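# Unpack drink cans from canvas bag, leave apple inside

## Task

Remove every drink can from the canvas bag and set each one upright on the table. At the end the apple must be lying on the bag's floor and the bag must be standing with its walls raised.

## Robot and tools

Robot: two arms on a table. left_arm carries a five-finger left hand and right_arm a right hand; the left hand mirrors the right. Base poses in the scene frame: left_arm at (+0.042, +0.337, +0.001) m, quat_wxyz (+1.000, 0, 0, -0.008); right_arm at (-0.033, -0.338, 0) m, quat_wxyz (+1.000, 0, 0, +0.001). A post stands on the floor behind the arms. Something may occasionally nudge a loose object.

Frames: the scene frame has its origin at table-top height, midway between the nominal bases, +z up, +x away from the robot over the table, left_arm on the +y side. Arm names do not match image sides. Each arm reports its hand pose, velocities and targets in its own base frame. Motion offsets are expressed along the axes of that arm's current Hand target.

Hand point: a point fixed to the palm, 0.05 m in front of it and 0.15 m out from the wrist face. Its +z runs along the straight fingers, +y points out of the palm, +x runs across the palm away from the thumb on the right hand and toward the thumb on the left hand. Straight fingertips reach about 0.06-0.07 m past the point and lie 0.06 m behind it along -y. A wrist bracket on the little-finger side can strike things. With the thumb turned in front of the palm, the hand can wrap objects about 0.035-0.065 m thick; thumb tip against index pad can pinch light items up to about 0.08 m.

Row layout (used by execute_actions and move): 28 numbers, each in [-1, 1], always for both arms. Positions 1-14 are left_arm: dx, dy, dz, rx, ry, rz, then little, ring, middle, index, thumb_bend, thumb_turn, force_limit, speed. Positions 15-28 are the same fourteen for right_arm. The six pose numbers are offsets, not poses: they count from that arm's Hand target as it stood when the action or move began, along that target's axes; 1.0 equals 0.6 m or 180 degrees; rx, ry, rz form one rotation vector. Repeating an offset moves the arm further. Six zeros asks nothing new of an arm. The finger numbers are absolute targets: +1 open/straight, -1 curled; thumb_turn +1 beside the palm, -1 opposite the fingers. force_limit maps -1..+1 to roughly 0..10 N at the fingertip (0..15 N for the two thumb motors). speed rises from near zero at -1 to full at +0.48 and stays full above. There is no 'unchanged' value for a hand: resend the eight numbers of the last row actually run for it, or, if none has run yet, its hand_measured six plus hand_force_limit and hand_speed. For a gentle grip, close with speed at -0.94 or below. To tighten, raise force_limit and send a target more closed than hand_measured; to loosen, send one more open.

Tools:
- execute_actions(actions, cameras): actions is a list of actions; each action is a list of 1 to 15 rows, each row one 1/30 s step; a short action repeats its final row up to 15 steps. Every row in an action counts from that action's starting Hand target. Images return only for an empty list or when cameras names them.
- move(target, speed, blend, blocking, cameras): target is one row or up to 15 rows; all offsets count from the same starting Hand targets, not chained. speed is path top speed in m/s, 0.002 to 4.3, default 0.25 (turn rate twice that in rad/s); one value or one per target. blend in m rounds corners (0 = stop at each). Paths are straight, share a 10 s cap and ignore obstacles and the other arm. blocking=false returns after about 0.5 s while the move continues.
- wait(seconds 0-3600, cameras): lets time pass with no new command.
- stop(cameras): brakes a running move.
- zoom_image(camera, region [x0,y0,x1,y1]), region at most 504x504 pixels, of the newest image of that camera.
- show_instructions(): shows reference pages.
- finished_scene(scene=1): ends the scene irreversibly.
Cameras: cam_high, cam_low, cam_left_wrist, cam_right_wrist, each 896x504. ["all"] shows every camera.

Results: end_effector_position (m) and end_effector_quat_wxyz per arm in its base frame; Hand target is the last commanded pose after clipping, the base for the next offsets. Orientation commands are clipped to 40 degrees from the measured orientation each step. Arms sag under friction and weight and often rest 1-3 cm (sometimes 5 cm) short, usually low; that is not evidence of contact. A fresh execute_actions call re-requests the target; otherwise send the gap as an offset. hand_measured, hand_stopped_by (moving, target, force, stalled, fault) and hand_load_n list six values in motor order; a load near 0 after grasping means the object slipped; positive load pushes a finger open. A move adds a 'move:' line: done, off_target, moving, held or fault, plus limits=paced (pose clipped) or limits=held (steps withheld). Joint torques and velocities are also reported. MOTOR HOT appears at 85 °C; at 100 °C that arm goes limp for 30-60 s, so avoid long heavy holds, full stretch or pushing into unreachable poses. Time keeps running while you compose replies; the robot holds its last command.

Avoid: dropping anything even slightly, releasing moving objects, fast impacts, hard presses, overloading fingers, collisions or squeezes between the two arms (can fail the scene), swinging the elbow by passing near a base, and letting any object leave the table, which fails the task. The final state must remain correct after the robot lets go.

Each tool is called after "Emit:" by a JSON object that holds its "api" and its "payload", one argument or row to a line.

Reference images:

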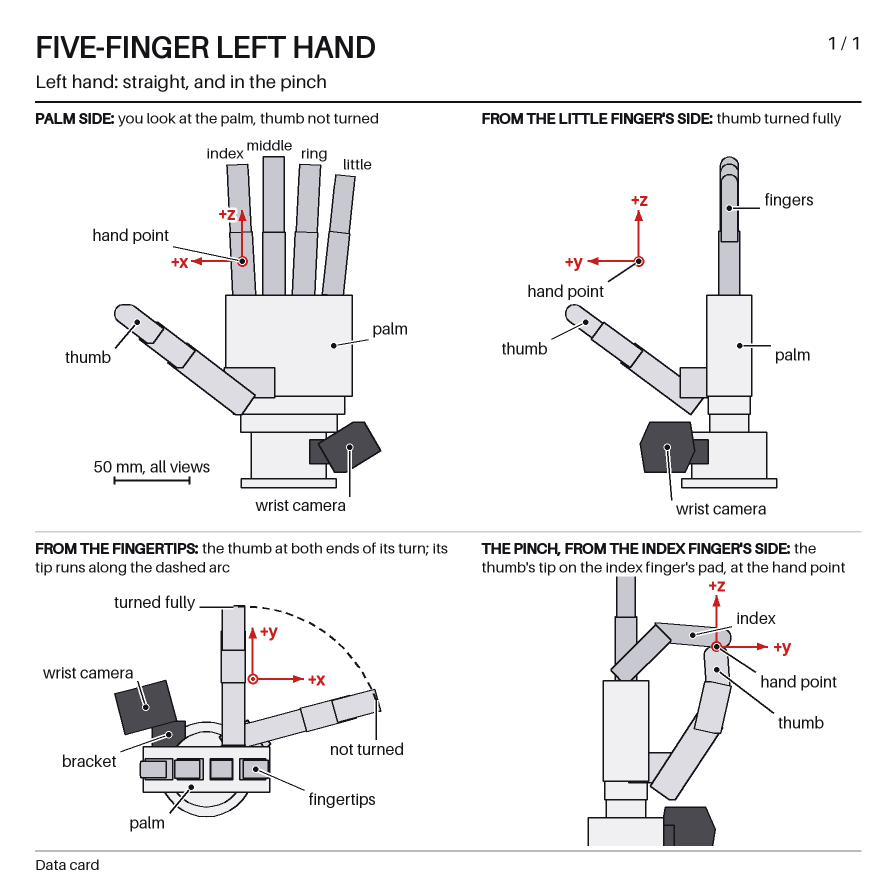

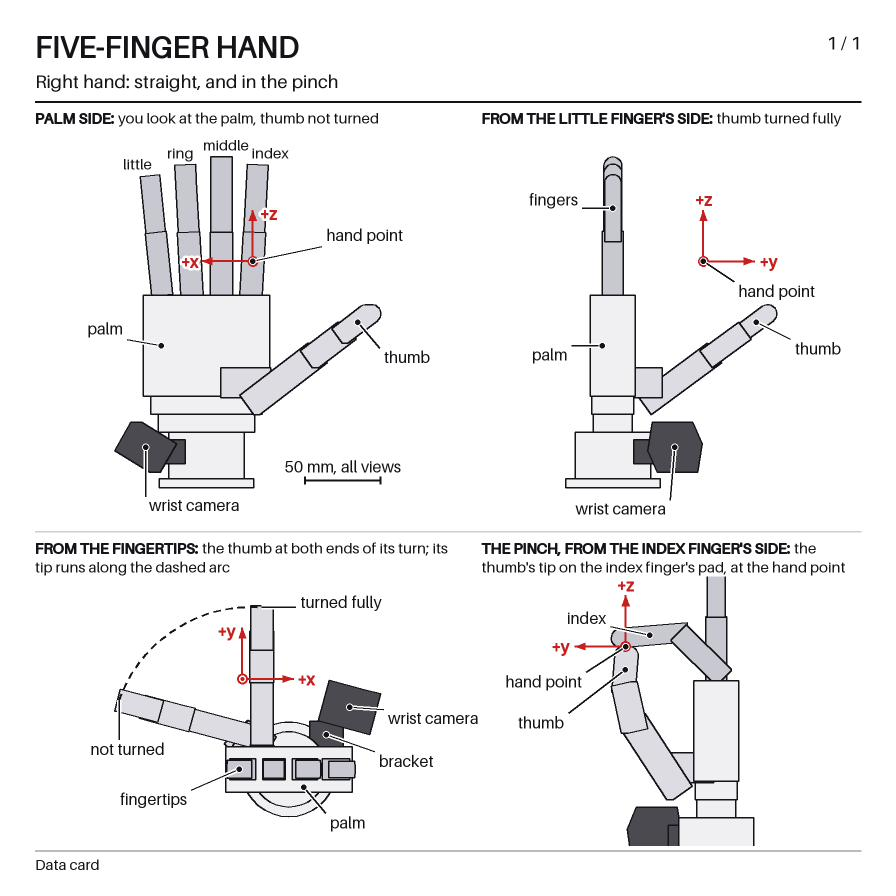

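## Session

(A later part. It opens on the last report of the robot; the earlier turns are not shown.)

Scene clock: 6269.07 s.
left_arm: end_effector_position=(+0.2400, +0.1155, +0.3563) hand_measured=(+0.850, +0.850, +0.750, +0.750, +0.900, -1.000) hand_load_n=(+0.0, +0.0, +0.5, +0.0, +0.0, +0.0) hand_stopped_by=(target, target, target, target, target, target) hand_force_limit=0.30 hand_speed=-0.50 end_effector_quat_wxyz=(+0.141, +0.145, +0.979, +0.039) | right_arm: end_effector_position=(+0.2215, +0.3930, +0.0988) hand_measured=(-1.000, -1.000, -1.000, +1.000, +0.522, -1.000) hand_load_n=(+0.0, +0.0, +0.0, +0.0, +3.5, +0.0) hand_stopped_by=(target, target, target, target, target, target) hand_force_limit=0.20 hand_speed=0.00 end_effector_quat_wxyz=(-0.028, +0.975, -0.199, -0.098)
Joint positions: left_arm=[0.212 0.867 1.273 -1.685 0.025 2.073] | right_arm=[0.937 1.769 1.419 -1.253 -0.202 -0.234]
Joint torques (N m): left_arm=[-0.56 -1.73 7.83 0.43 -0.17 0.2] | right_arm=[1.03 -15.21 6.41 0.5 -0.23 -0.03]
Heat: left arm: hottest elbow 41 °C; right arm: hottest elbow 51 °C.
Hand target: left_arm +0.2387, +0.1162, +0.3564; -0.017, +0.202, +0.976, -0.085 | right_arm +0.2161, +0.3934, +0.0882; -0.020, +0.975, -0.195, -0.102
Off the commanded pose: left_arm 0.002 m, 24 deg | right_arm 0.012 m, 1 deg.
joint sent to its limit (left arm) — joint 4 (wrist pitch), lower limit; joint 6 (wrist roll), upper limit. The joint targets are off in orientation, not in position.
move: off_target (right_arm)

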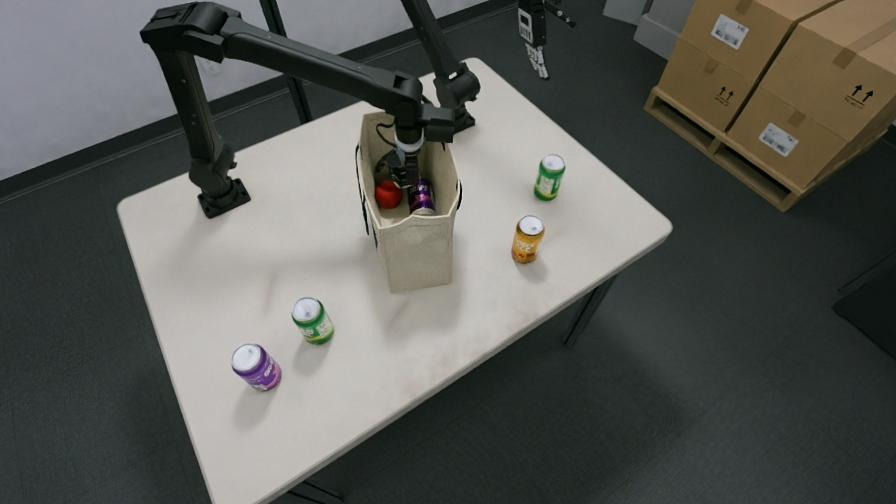

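Emit:
{"api": "move", "payload": {
  "target": [0,0,0,0,0,0,0.85,0.85,0.75,0.75,0.9,-1,0.3,-0.5,0.106,0,-0.0225,0,0,0,-1,-1,-1,1,0.52,-1,0.2,0.0],
  "speed": 0.04,
  "cameras": ["cam_high"]
}}

Emit:
{"api": "zoom_image", "payload": {
  "camera": "cam_high",
  "region": [340, 90, 480, 230]
}}

Scene clock: 6278.30 s.
left_arm: end_effector_position=(+0.2400, +0.1155, +0.3563) hand_measured=(+0.850, +0.850, +0.750, +0.750, +0.900, -1.000) hand_load_n=(+0.0, +0.0, +0.0, +0.0, +0.0, +0.0) hand_stopped_by=(target, target, target, target, target, target) hand_force_limit=0.30 hand_speed=-0.50 end_effector_quat_wxyz=(+0.141, +0.145, +0.979, +0.039) | right_arm: end_effector_position=(+0.2601, +0.3634, +0.0879) hand_measured=(-1.000, -1.000, -1.000, +1.000, +0.522, -1.000) hand_load_n=(+0.0, +0.0, +0.0, +0.0, +3.5, +0.0) hand_stopped_by=(target, target, target, target, target, target) hand_force_limit=0.20 hand_speed=0.00 end_effector_quat_wxyz=(-0.017, +0.975, -0.193, -0.108)
Joint positions: left_arm=[0.212 0.867 1.273 -1.685 0.025 2.073] | right_arm=[0.844 1.808 1.436 -1.281 -0.203 -0.345]
Joint torques (N m): left_arm=[-0.79 -1.61 7.79 0.53 -0.17 0.21] | right_arm=[-1.14 -14.68 10.28 -0.17 0.06 -0.12]
Heat: left arm: hottest elbow 41 °C; right arm: hottest elbow 51 °C.
Hand target: left_arm +0.2387, +0.1162, +0.3564; -0.017, +0.202, +0.976, -0.085 | right_arm +0.2761, +0.3684, +0.0882; -0.020, +0.975, -0.195, -0.102
Off the commanded pose: left_arm 0.002 m, 24 deg | right_arm 0.017 m, 1 deg.
joint sent to its limit (left arm) — joint 4 (wrist pitch), lower limit; joint 6 (wrist roll), upper limit. The joint targets are off in orientation, not in position.
move: off_target (right_arm)

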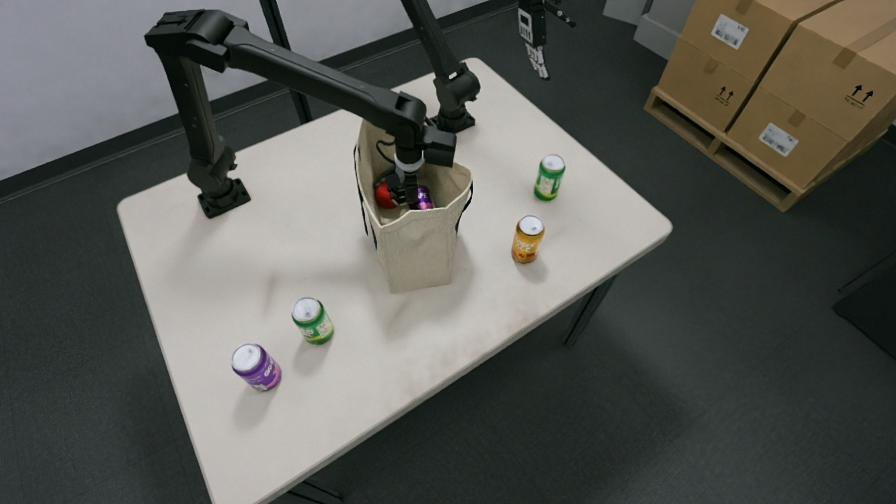

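Scaled by 3.600 from the camera's image (finer frame: 1280x720).

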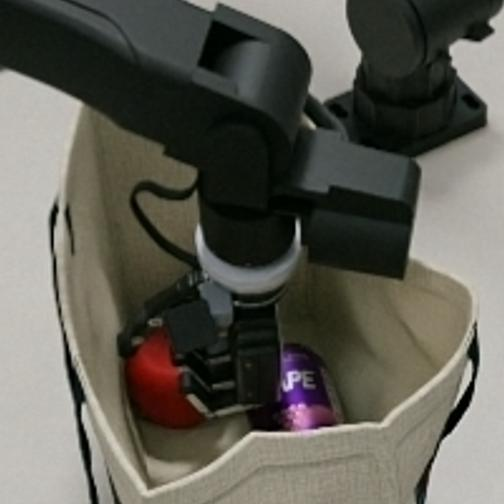

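Emit:
{"api": "wait", "payload": {
  "seconds": 0.1,
  "cameras": ["cam_right_wrist", "cam_low"]
}}

Scene clock: 6284.40 s.
left_arm: end_effector_position=(+0.2400, +0.1155, +0.3563) hand_measured=(+0.850, +0.850, +0.750, +0.750, +0.900, -1.000) hand_load_n=(+0.0, +0.0, +0.0, +0.0, +0.0, +0.0) hand_stopped_by=(target, target, target, target, target, target) hand_force_limit=0.30 hand_speed=-0.50 end_effector_quat_wxyz=(+0.141, +0.145, +0.979, +0.039) | right_arm: end_effector_position=(+0.2601, +0.3634, +0.0879) hand_measured=(-1.000, -1.000, -1.000, +1.000, +0.522, -1.000) hand_load_n=(+0.0, +0.0, +0.0, +0.0, +3.5, +0.0) hand_stopped_by=(target, target, target, target, target, target) hand_force_limit=0.20 hand_speed=0.00 end_effector_quat_wxyz=(-0.017, +0.975, -0.193, -0.108)
Joint positions: left_arm=[0.212 0.867 1.273 -1.685 0.025 2.073] | right_arm=[0.844 1.808 1.436 -1.281 -0.203 -0.345]
Joint torques (N m): left_arm=[-0.5 -1.55 7.75 0.39 -0.19 0.21] | right_arm=[-1.2 -14.62 10.28 -0.17 0.05 -0.12]
Heat: left arm: hottest elbow 41 °C; right arm: hottest elbow 51 °C.
Hand target: left_arm +0.2387, +0.1162, +0.3564; -0.017, +0.202, +0.976, -0.085 | right_arm +0.2761, +0.3685, +0.0882; -0.020, +0.975, -0.195, -0.102
Off the commanded pose: left_arm 0.002 m, 24 deg | right_arm 0.017 m, 1 deg.
wait: 0.10 s; at rest from the start
Images, in order (width x height): cam_low 896x504, cam_right_wrist 896x504.

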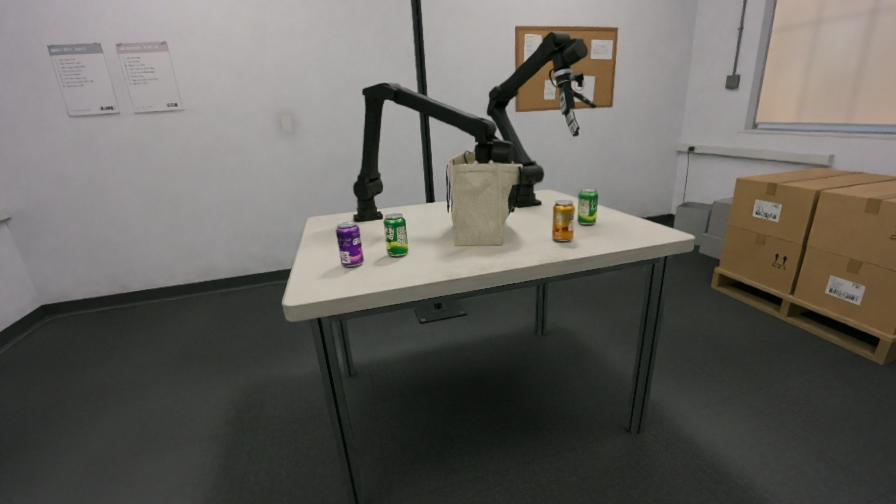

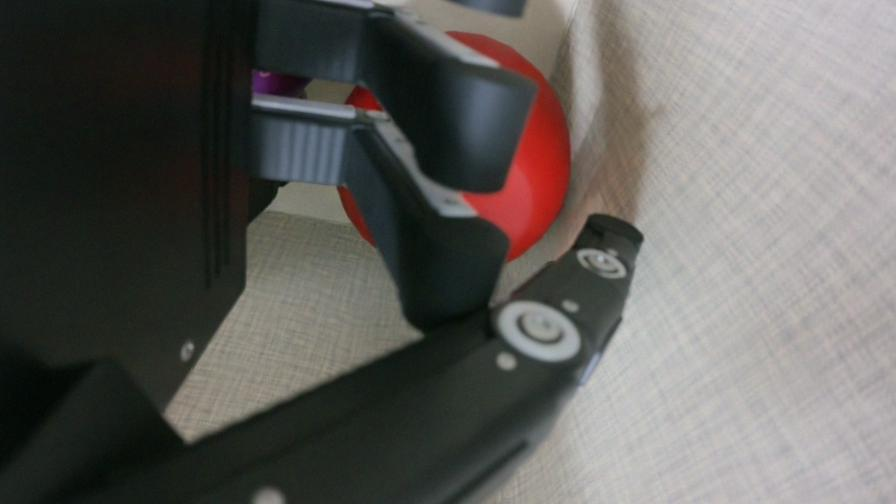

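Emit:
{"api": "move", "payload": {
  "target": [0,0,0,0,0,0,0.85,0.85,0.75,0.75,0.9,-1,0.3,-0.5,0.0489,-0.02,-0.0125,0,0,0,-1,-1,-1,1,0.52,-1,0.2,0.0],
  "speed": 0.04,
  "cameras": ["cam_high"]
}}

Emit:
{"api": "zoom_image", "payload": {
  "camera": "cam_high",
  "region": [340, 90, 480, 230]
}}

Scene clock: 6298.50 s.
left_arm: end_effector_position=(+0.2400, +0.1155, +0.3563) hand_measured=(+0.850, +0.850, +0.750, +0.750, +0.900, -1.000) hand_load_n=(+0.0, +0.0, +0.0, +0.0, +0.0, +0.0) hand_stopped_by=(target, target, target, target, target, target) hand_force_limit=0.30 hand_speed=-0.50 end_effector_quat_wxyz=(+0.141, +0.145, +0.979, +0.039) | right_arm: end_effector_position=(+0.2907, +0.3631, +0.0873) hand_measured=(-1.000, -1.000, -1.000, +1.000, +0.522, -1.000) hand_load_n=(+0.0, +0.0, +0.0, +0.0, +3.5, +0.0) hand_stopped_by=(target, target, target, target, target, target) hand_force_limit=0.20 hand_speed=0.00 end_effector_quat_wxyz=(-0.014, +0.975, -0.193, -0.110)
Joint positions: left_arm=[0.212 0.867 1.273 -1.685 0.025 2.073] | right_arm=[0.802 1.866 1.517 -1.32 -0.2 -0.389]
Joint torques (N m): left_arm=[-0.85 -1.55 7.75 0.46 -0.18 0.21] | right_arm=[-1.14 -15.91 10.59 -0.16 0.07 -0.12]
Heat: left arm: hottest elbow 41 °C; right arm: hottest elbow 51 °C.
Hand target: left_arm +0.2387, +0.1162, +0.3564; -0.017, +0.202, +0.976, -0.085 | right_arm +0.3085, +0.3680, +0.0895; -0.020, +0.975, -0.194, -0.102
Off the commanded pose: left_arm 0.002 m, 24 deg | right_arm 0.019 m, 1 deg.
joint sent to its limit (left arm) — joint 4 (wrist pitch), lower limit; joint 6 (wrist roll), upper limit. The joint targets are off in orientation, not in position.
move: off_target (right_arm)

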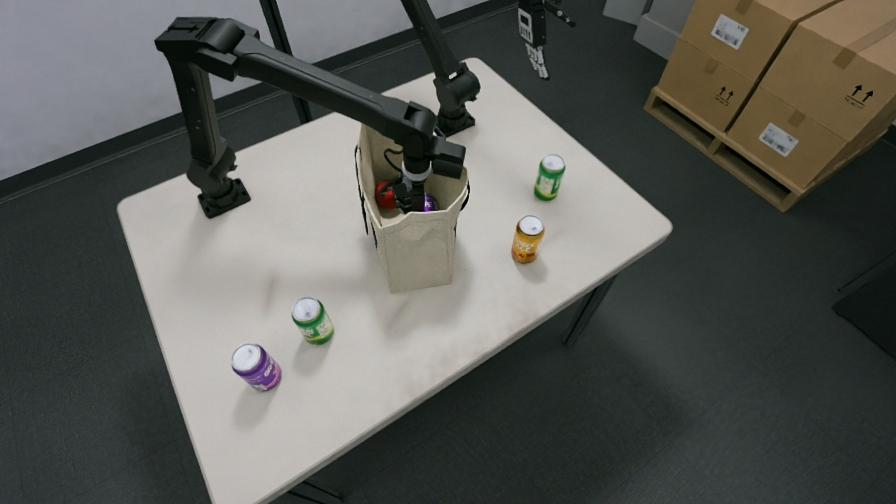

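Scaled by 3.600 from the camera's image (finer frame: 1280x720).

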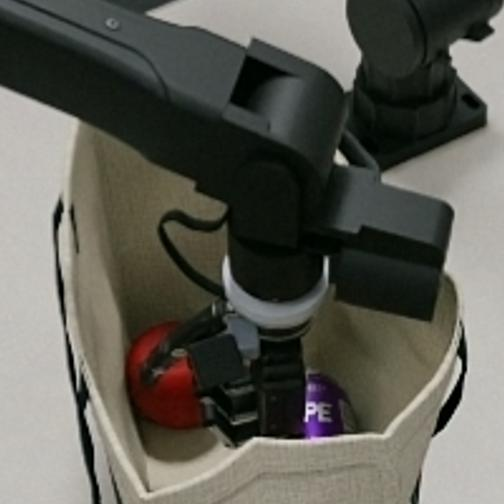

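Emit:
{"api": "move", "payload": {
  "target": [0,0,0,0,0,0,0.85,0.85,0.75,0.75,0.9,-1,0.3,-0.5,0.0244,-0.012,-0.0075,0,0,0,-1,-1,-1,1,0.52,-1,0.2,0.0],
  "speed": 0.04
}}

Emit:
{"api": "move", "payload": {
  "target": [
    [0,0,0,0,0,0,0.85,0.85,0.75,0.75,0.9,-1,0.3,-0.5,-0.055,0.0,0.0,0,0,0,-1,-1,-1,1,0.52,-1,0.2,0.0],
    [0,0,0,0,0,0,0.85,0.85,0.75,0.75,0.9,-1,0.3,-0.5,-0.13,0.0,-0.45,0,0,0,-1,-1,-1,1,0.52,-1,0.2,0.0]
  ],
  "speed": 0.06,
  "cameras": ["cam_high"]
}}

Scene clock: 6333.80 s.
left_arm: end_effector_position=(+0.2400, +0.1155, +0.3563) hand_measured=(+0.850, +0.850, +0.750, +0.750, +0.900, -1.000) hand_load_n=(+0.0, +0.0, +0.0, +0.0, +0.0, +0.0) hand_stopped_by=(target, target, target, target, target, target) hand_force_limit=0.30 hand_speed=-0.50 end_effector_quat_wxyz=(+0.141, +0.145, +0.979, +0.039) | right_arm: end_effector_position=(+0.3093, +0.3637, +0.0880) hand_measured=(-1.000, -1.000, -1.000, +1.000, +0.522, -1.000) hand_load_n=(+0.0, +0.0, +0.0, +0.0, +3.5, +0.0) hand_stopped_by=(target, target, target, target, target, target) hand_force_limit=0.20 hand_speed=0.00 end_effector_quat_wxyz=(-0.014, +0.975, -0.195, -0.109)
Joint positions: left_arm=[0.212 0.867 1.273 -1.685 0.025 2.073] | right_arm=[0.778 1.899 1.569 -1.342 -0.197 -0.408]
Joint torques (N m): left_arm=[-0.73 -1.55 7.77 0.4 -0.18 0.22] | right_arm=[-0.91 -16.56 10.65 -0.27 0.01 -0.13]
Heat: left arm: hottest elbow 41 °C; right arm: hottest elbow 57 °C.
Hand target: left_arm +0.2387, +0.1162, +0.3564; -0.017, +0.202, +0.976, -0.085 | right_arm +0.3255, +0.3689, +0.0908; -0.020, +0.975, -0.195, -0.102
Off the commanded pose: left_arm 0.002 m, 24 deg | right_arm 0.017 m, 1 deg.
joint sent to its limit (left arm) — joint 4 (wrist pitch), lower limit; joint 6 (wrist roll), upper limit. The joint targets are off in orientation, not in position.
move: off_target (right_arm)

Scene clock: 6339.83 s.
left_arm: end_effector_position=(+0.2400, +0.1155, +0.3563) hand_measured=(+0.850, +0.850, +0.750, +0.750, +0.900, -1.000) hand_load_n=(+0.0, +0.0, +0.0, +0.0, +0.0, +0.5) hand_stopped_by=(target, target, target, target, target, target) hand_force_limit=0.30 hand_speed=-0.50 end_effector_quat_wxyz=(+0.141, +0.145, +0.979, +0.039) | right_arm: end_effector_position=(+0.3008, +0.3761, +0.3531) hand_measured=(-1.000, -1.000, -1.000, +1.000, +0.522, -1.000) hand_load_n=(+0.0, +0.0, +0.0, +0.0, +3.5, +0.0) hand_stopped_by=(target, target, target, target, target, target) hand_force_limit=0.20 hand_speed=0.00 end_effector_quat_wxyz=(-0.143, +0.968, -0.204, -0.036)
Joint positions: left_arm=[0.212 0.867 1.273 -1.685 0.025 2.073] | right_arm=[0.793 1.677 2.005 -1.693 -0.214 -0.34]
Joint torques (N m): left_arm=[-0.73 -2.02 7.8 0.4 -0.17 0.2] | right_arm=[-0.73 -15.91 11.14 0.25 -0.3 0.1]
Heat: left arm: hottest elbow 41 °C; right arm: hottest elbow 57 °C.
Hand target: left_arm +0.2387, +0.1162, +0.3564; -0.017, +0.202, +0.976, -0.085 | right_arm +0.3067, +0.3767, +0.3711; -0.020, +0.975, -0.195, -0.102
Off the commanded pose: left_arm 0.002 m, 24 deg | right_arm 0.019 m, 16 deg.
joint sent to its limit (left arm) — joint 4 (wrist pitch), lower limit; joint 6 (wrist roll), upper limit. The joint targets are off in orientation, not in position.
joint sent to its limit (right arm) — joint 4 (wrist pitch), lower limit. The joint targets are off in orientation, not in position.
move: off_target (right_arm)

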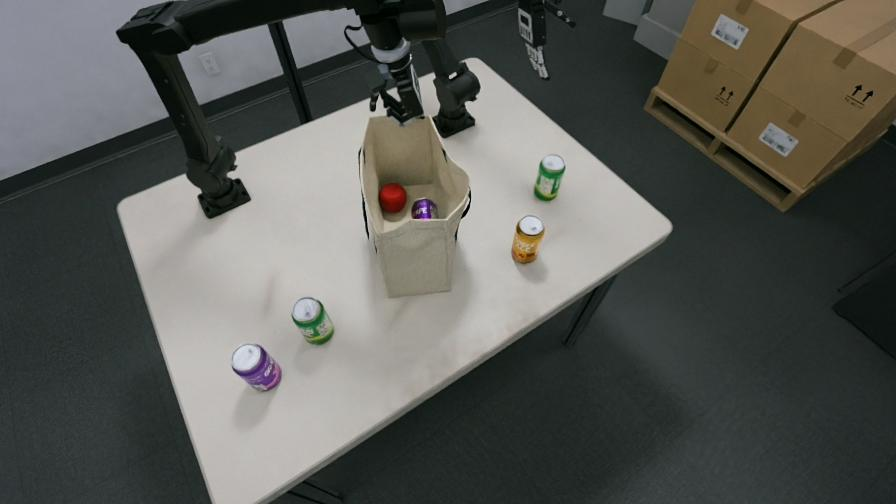

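Emit:
{"api": "zoom_image", "payload": {
  "camera": "cam_high",
  "region": [340, 90, 500, 310]
}}

Scaled by 2.291 from the camera's image (finer frame: 1280x720).

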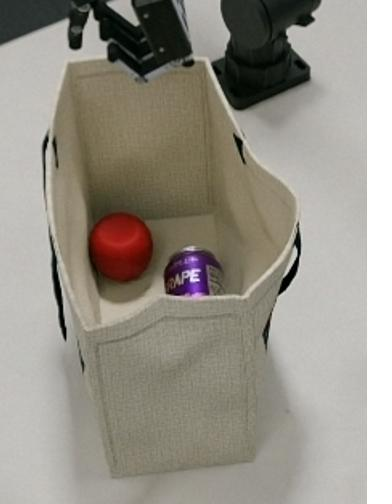

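Emit:
{"api": "move", "payload": {
  "target": [0,0,0,0,0,0,0.85,0.85,0.75,0.75,0.9,-1,0.3,-0.5,0.5085,0.644,-0.1233,0.0616,0,0.29,-1,-1,-1,1,0.52,-1,0.2,0.0],
  "speed": 0.22
}}

Emit:
{"api": "move", "payload": {
  "target": [-0.2975,-0.554,0.088,-0.0094,0.0023,0.0131,0.7,0.7,0.7,0.7,0.9,-1,0.3,-0.5,0,0,0,0,0,0,-1,-1,-1,1,0.52,-1,0.2,0.0],
  "speed": 0.15,
  "cameras": ["cam_high", "cam_left_wrist"]
}}

Scene clock: 6424.43 s.
left_arm: end_effector_position=(+0.2400, +0.1155, +0.3563) hand_measured=(+0.850, +0.850, +0.750, +0.750, +0.900, -1.000) hand_load_n=(+0.0, +0.0, +0.0, +0.0, +0.0, +0.0) hand_stopped_by=(target, target, target, target, target, target) hand_force_limit=0.30 hand_speed=-0.50 end_effector_quat_wxyz=(+0.141, +0.145, +0.979, +0.039) | right_arm: end_effector_position=(+0.4409, -0.0999, +0.3687) hand_measured=(-1.000, -1.000, -1.000, +1.000, +0.522, -1.000) hand_load_n=(+0.0, +0.0, +0.0, +0.0, +4.0, +0.0) hand_stopped_by=(target, target, target, target, target, target) hand_force_limit=0.20 hand_speed=0.00 end_effector_quat_wxyz=(-0.137, +0.761, -0.630, +0.069)
Joint positions: left_arm=[0.212 0.867 1.273 -1.685 0.025 2.073] | right_arm=[-0.308 1.589 1.946 -1.693 -0.201 -0.472]
Joint torques (N m): left_arm=[-0.5 -1.79 7.77 0.31 -0.18 0.19] | right_arm=[0.91 -13.04 11.28 0.29 -0.11 -0.13]
Heat: left arm: hottest elbow 40 °C; right arm: hottest elbow 61 °C.
Hand target: left_arm +0.2387, +0.1162, +0.3564; -0.017, +0.202, +0.976, -0.085 | right_arm +0.4483, -0.1004, +0.3805; -0.064, +0.784, -0.612, -0.082
Off the commanded pose: left_arm 0.002 m, 24 deg | right_arm 0.014 m, 20 deg.
joint sent to its limit (left arm) — joint 4 (wrist pitch), lower limit; joint 6 (wrist roll), upper limit. The joint targets are off in orientation, not in position.
joint sent to its limit (right arm) — joint 4 (wrist pitch), lower limit. The joint targets are off in orientation, not in position.
move: off_target (right_arm)

Scene clock: 6427.60 s.
left_arm: end_effector_position=(+0.2661, -0.2578, +0.3476) hand_measured=(+0.700, +0.700, +0.700, +0.700, +0.900, -1.000) hand_load_n=(+0.0, +0.0, +0.0, +0.0, +0.0, +0.0) hand_stopped_by=(target, target, target, target, target, target) hand_force_limit=0.30 hand_speed=-0.50 end_effector_quat_wxyz=(+0.040, +0.220, +0.970, -0.097) | right_arm: end_effector_position=(+0.4409, -0.0999, +0.3687) hand_measured=(-1.000, -1.000, -1.000, +1.000, +0.522, -1.000) hand_load_n=(+0.0, +0.0, +0.0, +0.0, +3.5, +0.0) hand_stopped_by=(target, target, target, target, target, target) hand_force_limit=0.20 hand_speed=0.00 end_effector_quat_wxyz=(-0.137, +0.762, -0.630, +0.069)
Joint positions: left_arm=[-0.826 1.354 1.645 -1.685 0.115 1.181] | right_arm=[-0.308 1.589 1.946 -1.693 -0.201 -0.473]
Joint torques (N m): left_arm=[-1.03 -10.23 11.41 0.24 0.09 0.03] | right_arm=[0.73 -13.1 11.26 0.27 -0.11 -0.14]
Heat: left arm: hottest elbow 40 °C; right arm: hottest elbow 60 °C.
Hand target: left_arm +0.2691, -0.2634, +0.3622; -0.016, +0.222, +0.972, -0.071 | right_arm +0.4483, -0.1004, +0.3805; -0.064, +0.784, -0.612, -0.082
Off the commanded pose: left_arm 0.016 m, 7 deg | right_arm 0.014 m, 20 deg.
joint sent to its limit (left arm) — joint 4 (wrist pitch), lower limit. The joint targets are off in orientation, not in position.
joint sent to its limit (right arm) — joint 4 (wrist pitch), lower limit. The joint targets are off in orientation, not in position.
move: off_target (left_arm)

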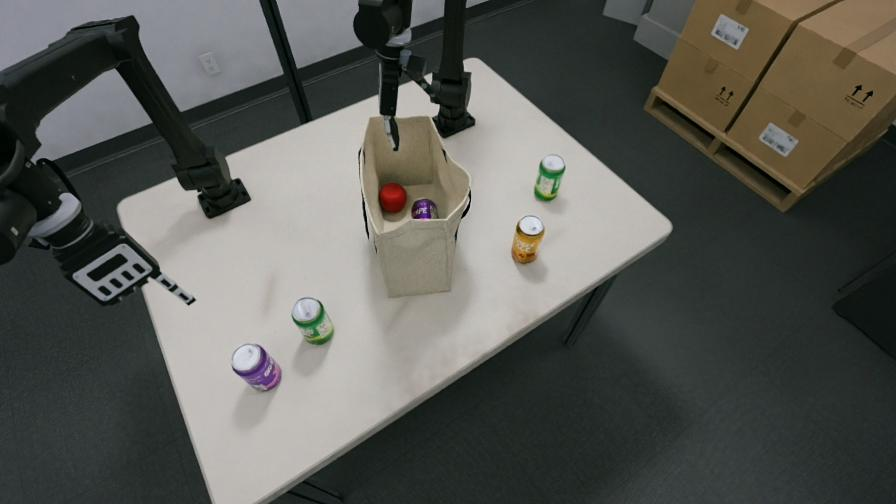

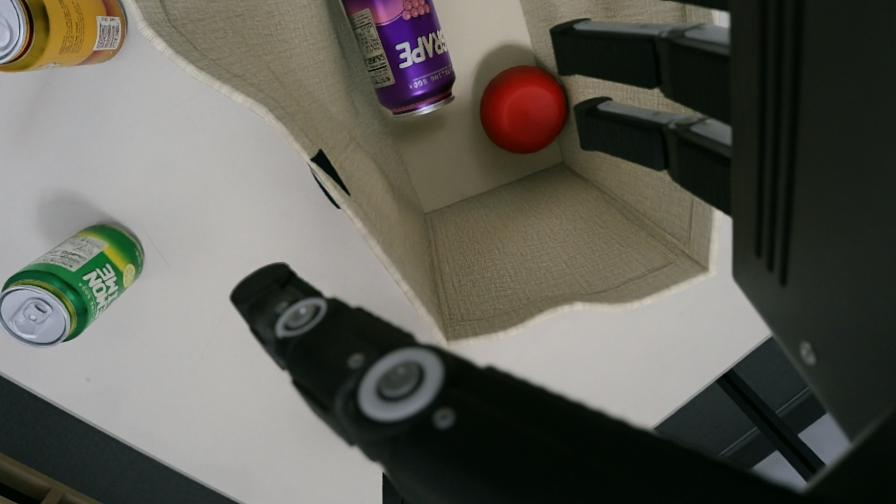

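Emit:
{"api": "move", "payload": {
  "target": [-0.0085,0.0512,0.3155,0,0,0,0.7,0.7,0.7,0.7,0.9,-1,0.3,-0.5,0,0,0,0,0,0,-1,-1,-1,1,0.52,-1,0.2,0.0],
  "speed": 0.1,
  "cameras": ["cam_high", "cam_left_wrist"]
}}

Scene clock: 6449.00 s.
left_arm: end_effector_position=(+0.2696, -0.2615, +0.1736) hand_measured=(+0.700, +0.700, +0.700, +0.700, +0.900, -1.000) hand_load_n=(+0.0, +0.0, +0.0, +0.5, +0.0, +0.0) hand_stopped_by=(target, target, target, target, target, target) hand_force_limit=0.30 hand_speed=-0.50 end_effector_quat_wxyz=(-0.018, +0.223, +0.972, -0.068) | right_arm: end_effector_position=(+0.4409, -0.0999, +0.3687) hand_measured=(-1.000, -1.000, -1.000, +1.000, +0.522, -1.000) hand_load_n=(+0.0, +0.0, +0.0, +0.0, +4.0, +0.0) hand_stopped_by=(target, target, target, target, target, target) hand_force_limit=0.20 hand_speed=0.00 end_effector_quat_wxyz=(-0.137, +0.762, -0.630, +0.069)
Joint positions: left_arm=[-0.819 1.433 1.257 -1.348 0.133 1.199] | right_arm=[-0.308 1.589 1.946 -1.693 -0.201 -0.473]
Joint torques (N m): left_arm=[0.03 -11.34 7.97 0.62 0.12 0.21] | right_arm=[0.73 -13.1 11.26 0.27 -0.11 -0.14]
Heat: left arm: hottest elbow 43 °C; right arm: hottest elbow 57 °C.
Hand target: left_arm +0.2750, -0.2630, +0.1705; -0.016, +0.222, +0.972, -0.071 | right_arm +0.4483, -0.1004, +0.3805; -0.064, +0.784, -0.612, -0.082
Off the commanded pose: left_arm 0.006 m, 0 deg | right_arm 0.014 m, 20 deg.
joint sent to its limit (right arm) — joint 4 (wrist pitch), lower limit. The joint targets are off in orientation, not in position.
move: done

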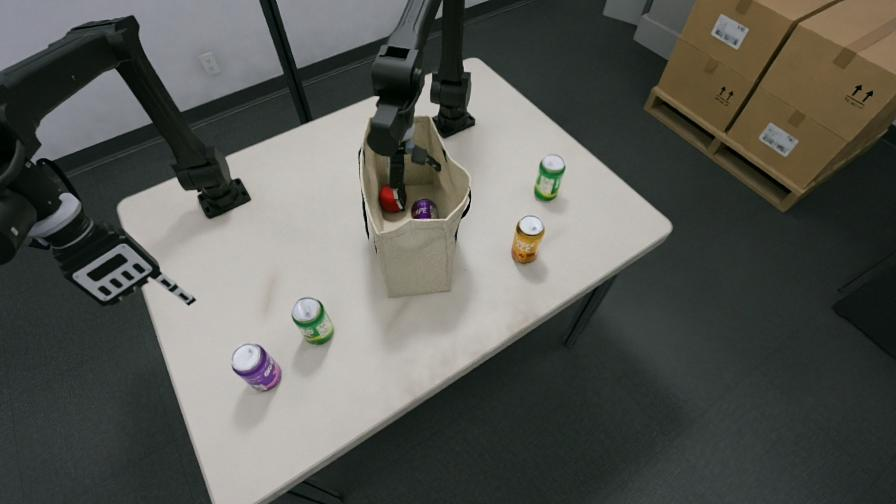

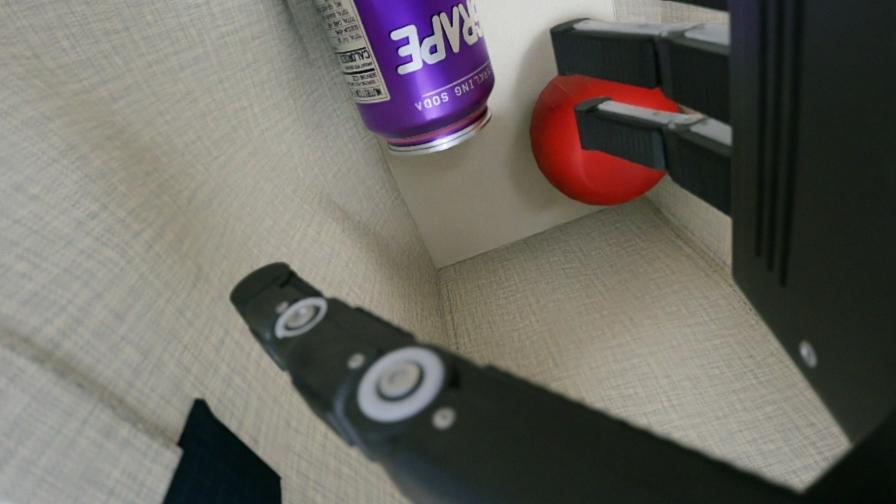

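Emit:
{"api": "move", "payload": {
  "target": [-0.0297,0.0307,0.1133,0,0,0,0.7,0.7,0.7,0.7,0.9,-1,0.3,-0.5,0,0,0,0,0,0,-1,-1,-1,1,0.52,-1,0.2,0.0],
  "speed": 0.08,
  "cameras": ["cam_high", "cam_left_wrist"]
}}

Scene clock: 6478.70 s.
left_arm: end_effector_position=(+0.2901, -0.2623, +0.1051) hand_measured=(+0.700, +0.700, +0.700, +0.700, +0.900, -1.000) hand_load_n=(+0.0, +0.0, +0.0, +0.0, +0.0, +0.0) hand_stopped_by=(target, target, target, target, target, target) hand_force_limit=0.30 hand_speed=-0.50 end_effector_quat_wxyz=(-0.017, +0.222, +0.972, -0.069) | right_arm: end_effector_position=(+0.4409, -0.0999, +0.3687) hand_measured=(-1.000, -1.000, -1.000, +1.000, +0.522, -1.000) hand_load_n=(+0.0, +0.0, -0.5, +0.0, +4.0, +0.0) hand_stopped_by=(target, target, target, target, target, target) hand_force_limit=0.20 hand_speed=0.00 end_effector_quat_wxyz=(-0.137, +0.762, -0.630, +0.069)
Joint positions: left_arm=[-0.785 1.517 1.162 -1.171 0.135 1.232] | right_arm=[-0.308 1.589 1.946 -1.693 -0.201 -0.473]
Joint torques (N m): left_arm=[-0.32 -12.4 7.5 0.68 0.12 0.2] | right_arm=[0.79 -13.1 11.26 0.28 -0.11 -0.14]
Heat: left arm: hottest elbow 42 °C; right arm: hottest elbow 56 °C.
Hand target: left_arm +0.2947, -0.2631, +0.1006; -0.016, +0.222, +0.972, -0.071 | right_arm +0.4483, -0.1004, +0.3805; -0.064, +0.784, -0.612, -0.082
Off the commanded pose: left_arm 0.006 m, 0 deg | right_arm 0.014 m, 20 deg.
joint sent to its limit (right arm) — joint 4 (wrist pitch), lower limit. The joint targets are off in orientation, not in position.
move: done

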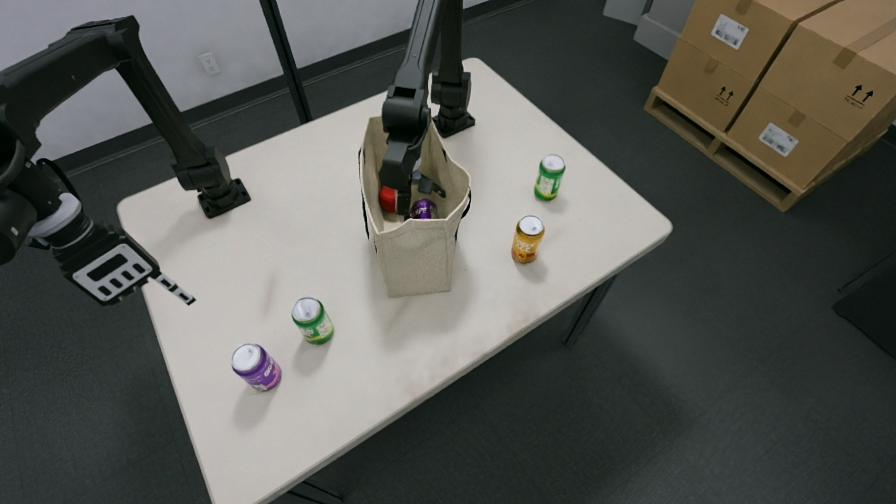

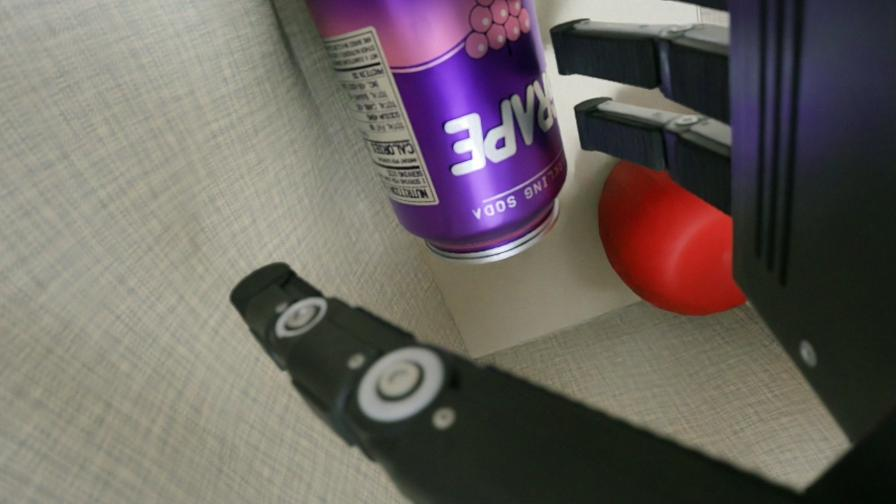

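Emit:
{"api": "move", "payload": {
  "target": [-0.015,0.011,0.0735,0,0,0,0.7,0.7,0.7,0.7,0.9,-1,0.3,-0.5,0,0,0,0,0,0,-1,-1,-1,1,0.52,-1,0.2,0.0],
  "speed": 0.05,
  "cameras": ["cam_left_wrist"]
}}

Scene clock: 6494.60 s.
left_arm: end_effector_position=(+0.2987, -0.2671, +0.0616) hand_measured=(+0.700, +0.700, +0.700, +0.700, +0.900, -1.000) hand_load_n=(+0.0, +0.0, +0.0, +0.0, +0.0, +0.0) hand_stopped_by=(target, target, target, target, target, target) hand_force_limit=0.30 hand_speed=-0.50 end_effector_quat_wxyz=(-0.016, +0.223, +0.972, -0.070) | right_arm: end_effector_position=(+0.4409, -0.0999, +0.3687) hand_measured=(-1.000, -1.000, -1.000, +1.000, +0.522, -1.000) hand_load_n=(+0.0, +0.0, +0.0, +0.0, +3.5, +0.0) hand_stopped_by=(target, target, target, target, target, target) hand_force_limit=0.20 hand_speed=0.00 end_effector_quat_wxyz=(-0.137, +0.762, -0.630, +0.069)
Joint positions: left_arm=[-0.779 1.585 1.118 -1.057 0.135 1.239] | right_arm=[-0.308 1.589 1.946 -1.693 -0.201 -0.473]
Joint torques (N m): left_arm=[-0.44 -13.1 7.05 0.5 0.1 0.19] | right_arm=[0.73 -13.1 11.26 0.28 -0.11 -0.14]
Heat: left arm: hottest elbow 41 °C; right arm: hottest elbow 56 °C.
Hand target: left_arm +0.3028, -0.2668, +0.0559; -0.016, +0.222, +0.972, -0.071 | right_arm +0.4483, -0.1004, +0.3805; -0.064, +0.784, -0.612, -0.082
Off the commanded pose: left_arm 0.007 m, 0 deg | right_arm 0.014 m, 20 deg.
joint sent to its limit (right arm) — joint 4 (wrist pitch), lower limit. The joint targets are off in orientation, not in position.
move: done

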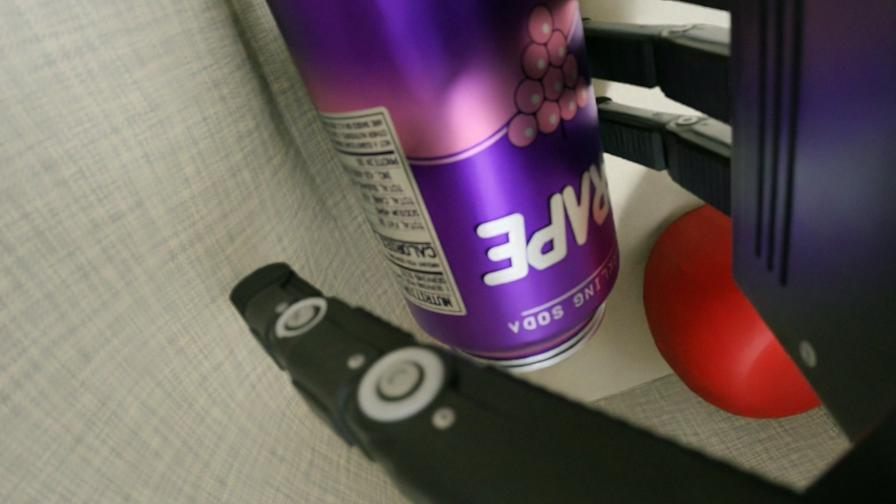

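Emit:
{"api": "move", "payload": {
  "target": [
    [0.016,0,0,0,0,0,0.7,0.7,0.7,0.7,0.9,-1,-0.3,-0.87,0,0,0,0,0,0,-1,-1,-1,1,0.52,-1,0.2,0.0],
    [0.016,0,0,0,0,0,0.7,0.7,0.5,0.5,0.4,-1,-0.1,-0.87,0,0,0,0,0,0,-1,-1,-1,1,0.52,-1,0.2,0.0]
  ],
  "speed": 0.04,
  "cameras": ["cam_left_wrist"]
}}

Scene clock: 6524.80 s.
left_arm: end_effector_position=(+0.2944, -0.2628, +0.0556) hand_measured=(+0.700, +0.700, +0.500, +0.500, +0.412, -1.000) hand_load_n=(+0.0, +0.0, +2.5, +2.5, +7.0, +1.0) hand_stopped_by=(target, target, target, target, force, target) hand_force_limit=-0.10 hand_speed=-0.87 end_effector_quat_wxyz=(-0.018, +0.222, +0.972, -0.069) | right_arm: end_effector_position=(+0.4409, -0.0999, +0.3687) hand_measured=(-1.000, -1.000, -1.000, +1.000, +0.522, -1.000) hand_load_n=(+0.0, +0.0, +0.0, +0.0, +4.0, +0.0) hand_stopped_by=(target, target, target, target, target, target) hand_force_limit=0.20 hand_speed=0.00 end_effector_quat_wxyz=(-0.137, +0.762, -0.630, +0.069)
Joint positions: left_arm=[-0.779 1.581 1.095 -1.042 0.135 1.239] | right_arm=[-0.308 1.589 1.946 -1.693 -0.201 -0.473]
Joint torques (N m): left_arm=[-0.91 -14.1 6.68 0.32 0.07 0.12] | right_arm=[0.73 -13.1 11.26 0.29 -0.11 -0.14]
Heat: left arm: hottest elbow 40 °C; right arm: hottest elbow 56 °C.
Hand target: left_arm +0.2942, -0.2627, +0.0560; -0.016, +0.222, +0.972, -0.071 | right_arm +0.4483, -0.1004, +0.3805; -0.064, +0.784, -0.612, -0.082
Off the commanded pose: left_arm 0.000 m, 0 deg | right_arm 0.014 m, 20 deg.
joint sent to its limit (right arm) — joint 4 (wrist pitch), lower limit. The joint targets are off in orientation, not in position.
move: done

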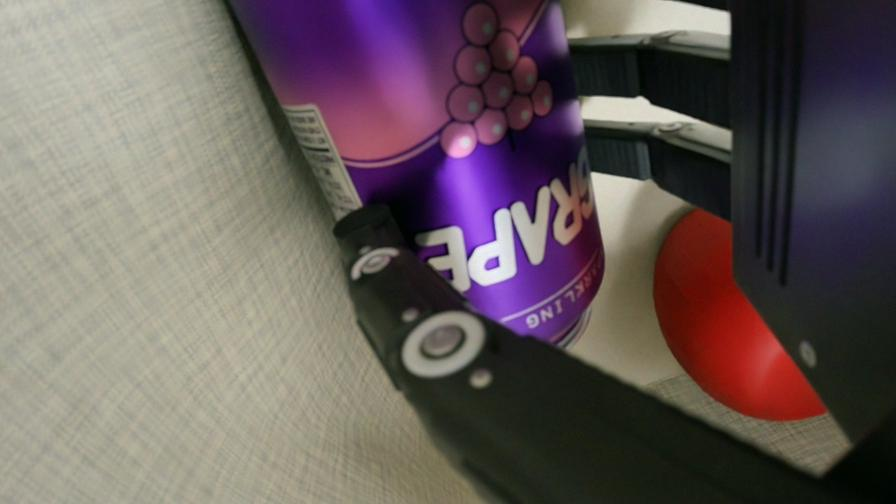

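Emit:
{"api": "move", "payload": {
  "target": [0,0,0,0,0,0,0.7,0.7,0.35,0.3,0.42,-1,0.1,-0.87,0,0,0,0,0,0,-1,-1,-1,1,0.52,-1,0.2,0.0],
  "speed": 0.04,
  "cameras": ["cam_left_wrist"]
}}

Scene clock: 6531.83 s.
left_arm: end_effector_position=(+0.2942, -0.2630, +0.0555) hand_measured=(+0.700, +0.700, +0.478, +0.478, +0.424, -1.000) hand_load_n=(+0.0, +0.0, +6.5, +5.5, +11.0, +0.5) hand_stopped_by=(target, target, force, force, force, target) hand_force_limit=0.10 hand_speed=-0.87 end_effector_quat_wxyz=(-0.018, +0.222, +0.972, -0.069) | right_arm: end_effector_position=(+0.4409, -0.0999, +0.3687) hand_measured=(-1.000, -1.000, -1.000, +1.000, +0.522, -1.000) hand_load_n=(+0.0, +0.0, +0.0, +0.0, +3.5, +0.0) hand_stopped_by=(target, target, target, target, target, target) hand_force_limit=0.20 hand_speed=0.00 end_effector_quat_wxyz=(-0.137, +0.762, -0.630, +0.069)
Joint positions: left_arm=[-0.779 1.581 1.095 -1.042 0.137 1.239] | right_arm=[-0.308 1.589 1.946 -1.693 -0.201 -0.473]
Joint torques (N m): left_arm=[-0.32 -14.27 6.71 0.38 0.04 0.14] | right_arm=[0.73 -13.1 11.26 0.27 -0.11 -0.14]
Heat: left arm: hottest elbow 40 °C; right arm: hottest elbow 56 °C.
Hand target: left_arm +0.2942, -0.2627, +0.0560; -0.016, +0.222, +0.972, -0.071 | right_arm +0.4483, -0.1004, +0.3805; -0.064, +0.784, -0.612, -0.082
Off the commanded pose: left_arm 0.001 m, 0 deg | right_arm 0.014 m, 20 deg.
joint sent to its limit (right arm) — joint 4 (wrist pitch), lower limit. The joint targets are off in orientation, not in position.
move: done

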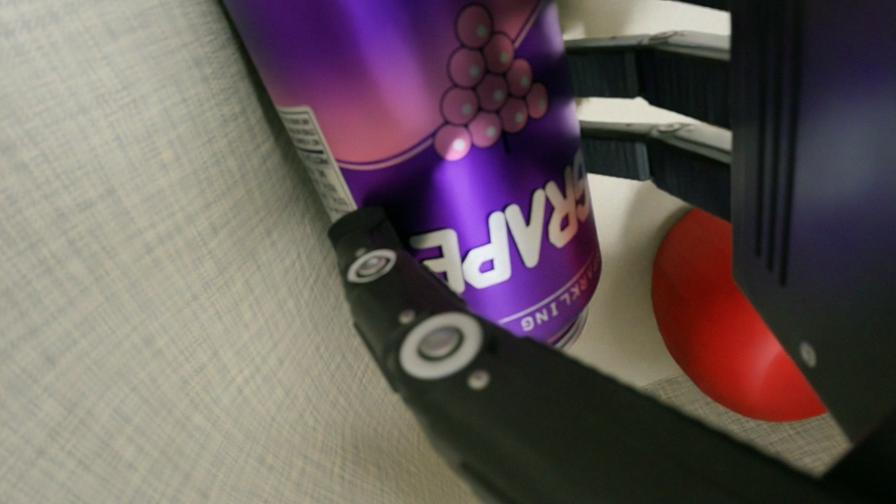

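Emit:
{"api": "move", "payload": {
  "target": [-0.0252,-0.025,-0.0803,0,0,0,0.7,0.7,0.35,0.3,0.42,-1,0.1,-0.87,0,0,0,0,0,0,-1,-1,-1,1,0.52,-1,0.2,0.0],
  "speed": 0.04,
  "cameras": ["cam_left_wrist", "cam_high"]
}}

Scene clock: 6548.33 s.
left_arm: end_effector_position=(+0.2958, -0.2648, +0.0860) hand_measured=(+0.700, +0.700, +0.478, +0.478, +0.422, -1.000) hand_load_n=(+0.0, +0.0, +0.0, +0.0, +0.0, +0.0) hand_stopped_by=(target, target, force, force, force, target) hand_force_limit=0.10 hand_speed=-0.87 end_effector_quat_wxyz=(-0.036, +0.221, +0.973, -0.059) | right_arm: end_effector_position=(+0.4409, -0.0999, +0.3687) hand_measured=(-1.000, -1.000, -1.000, +1.000, +0.522, -1.000) hand_load_n=(+0.0, +0.0, +0.0, +0.0, +4.0, +0.0) hand_stopped_by=(target, target, target, target, target, target) hand_force_limit=0.20 hand_speed=0.00 end_effector_quat_wxyz=(-0.137, +0.762, -0.630, +0.069)
Joint positions: left_arm=[-0.779 1.581 1.178 -1.167 0.138 1.239] | right_arm=[-0.308 1.589 1.946 -1.693 -0.201 -0.473]
Joint torques (N m): left_arm=[-1.26 -16.03 10.47 -0.2 0.01 0.08] | right_arm=[0.73 -13.1 11.28 0.27 -0.11 -0.13]
Heat: left arm: hottest elbow 40 °C; right arm: hottest elbow 56 °C.
Hand target: left_arm +0.3044, -0.2763, +0.1059; -0.016, +0.222, +0.972, -0.071 | right_arm +0.4483, -0.1004, +0.3805; -0.064, +0.784, -0.612, -0.082
Off the commanded pose: left_arm 0.025 m, 3 deg | right_arm 0.014 m, 20 deg.
joint sent to its limit (right arm) — joint 4 (wrist pitch), lower limit. The joint targets are off in orientation, not in position.
move: off_target (left_arm)
Images, in order (width x height): cam_high 896x504, cam_left_wrist 896x504.

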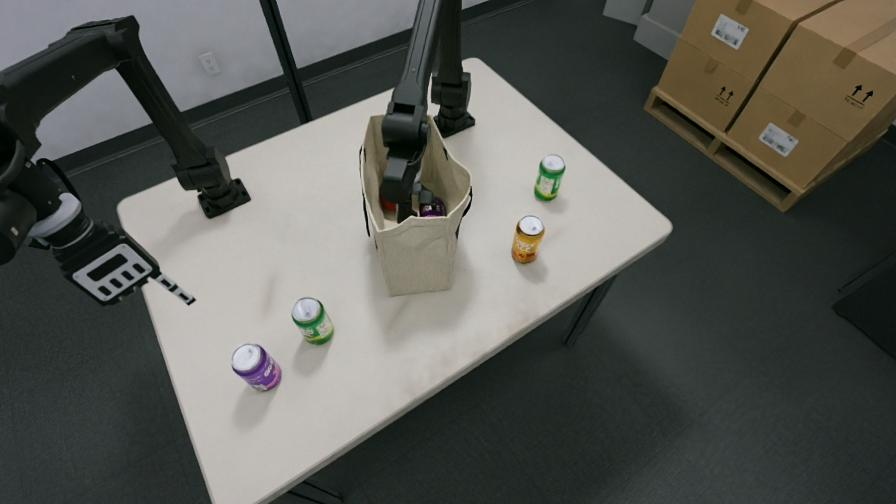

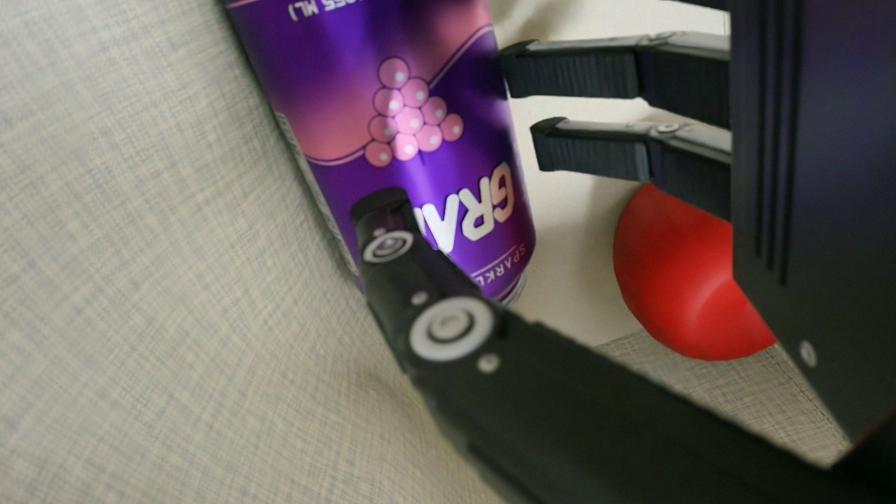

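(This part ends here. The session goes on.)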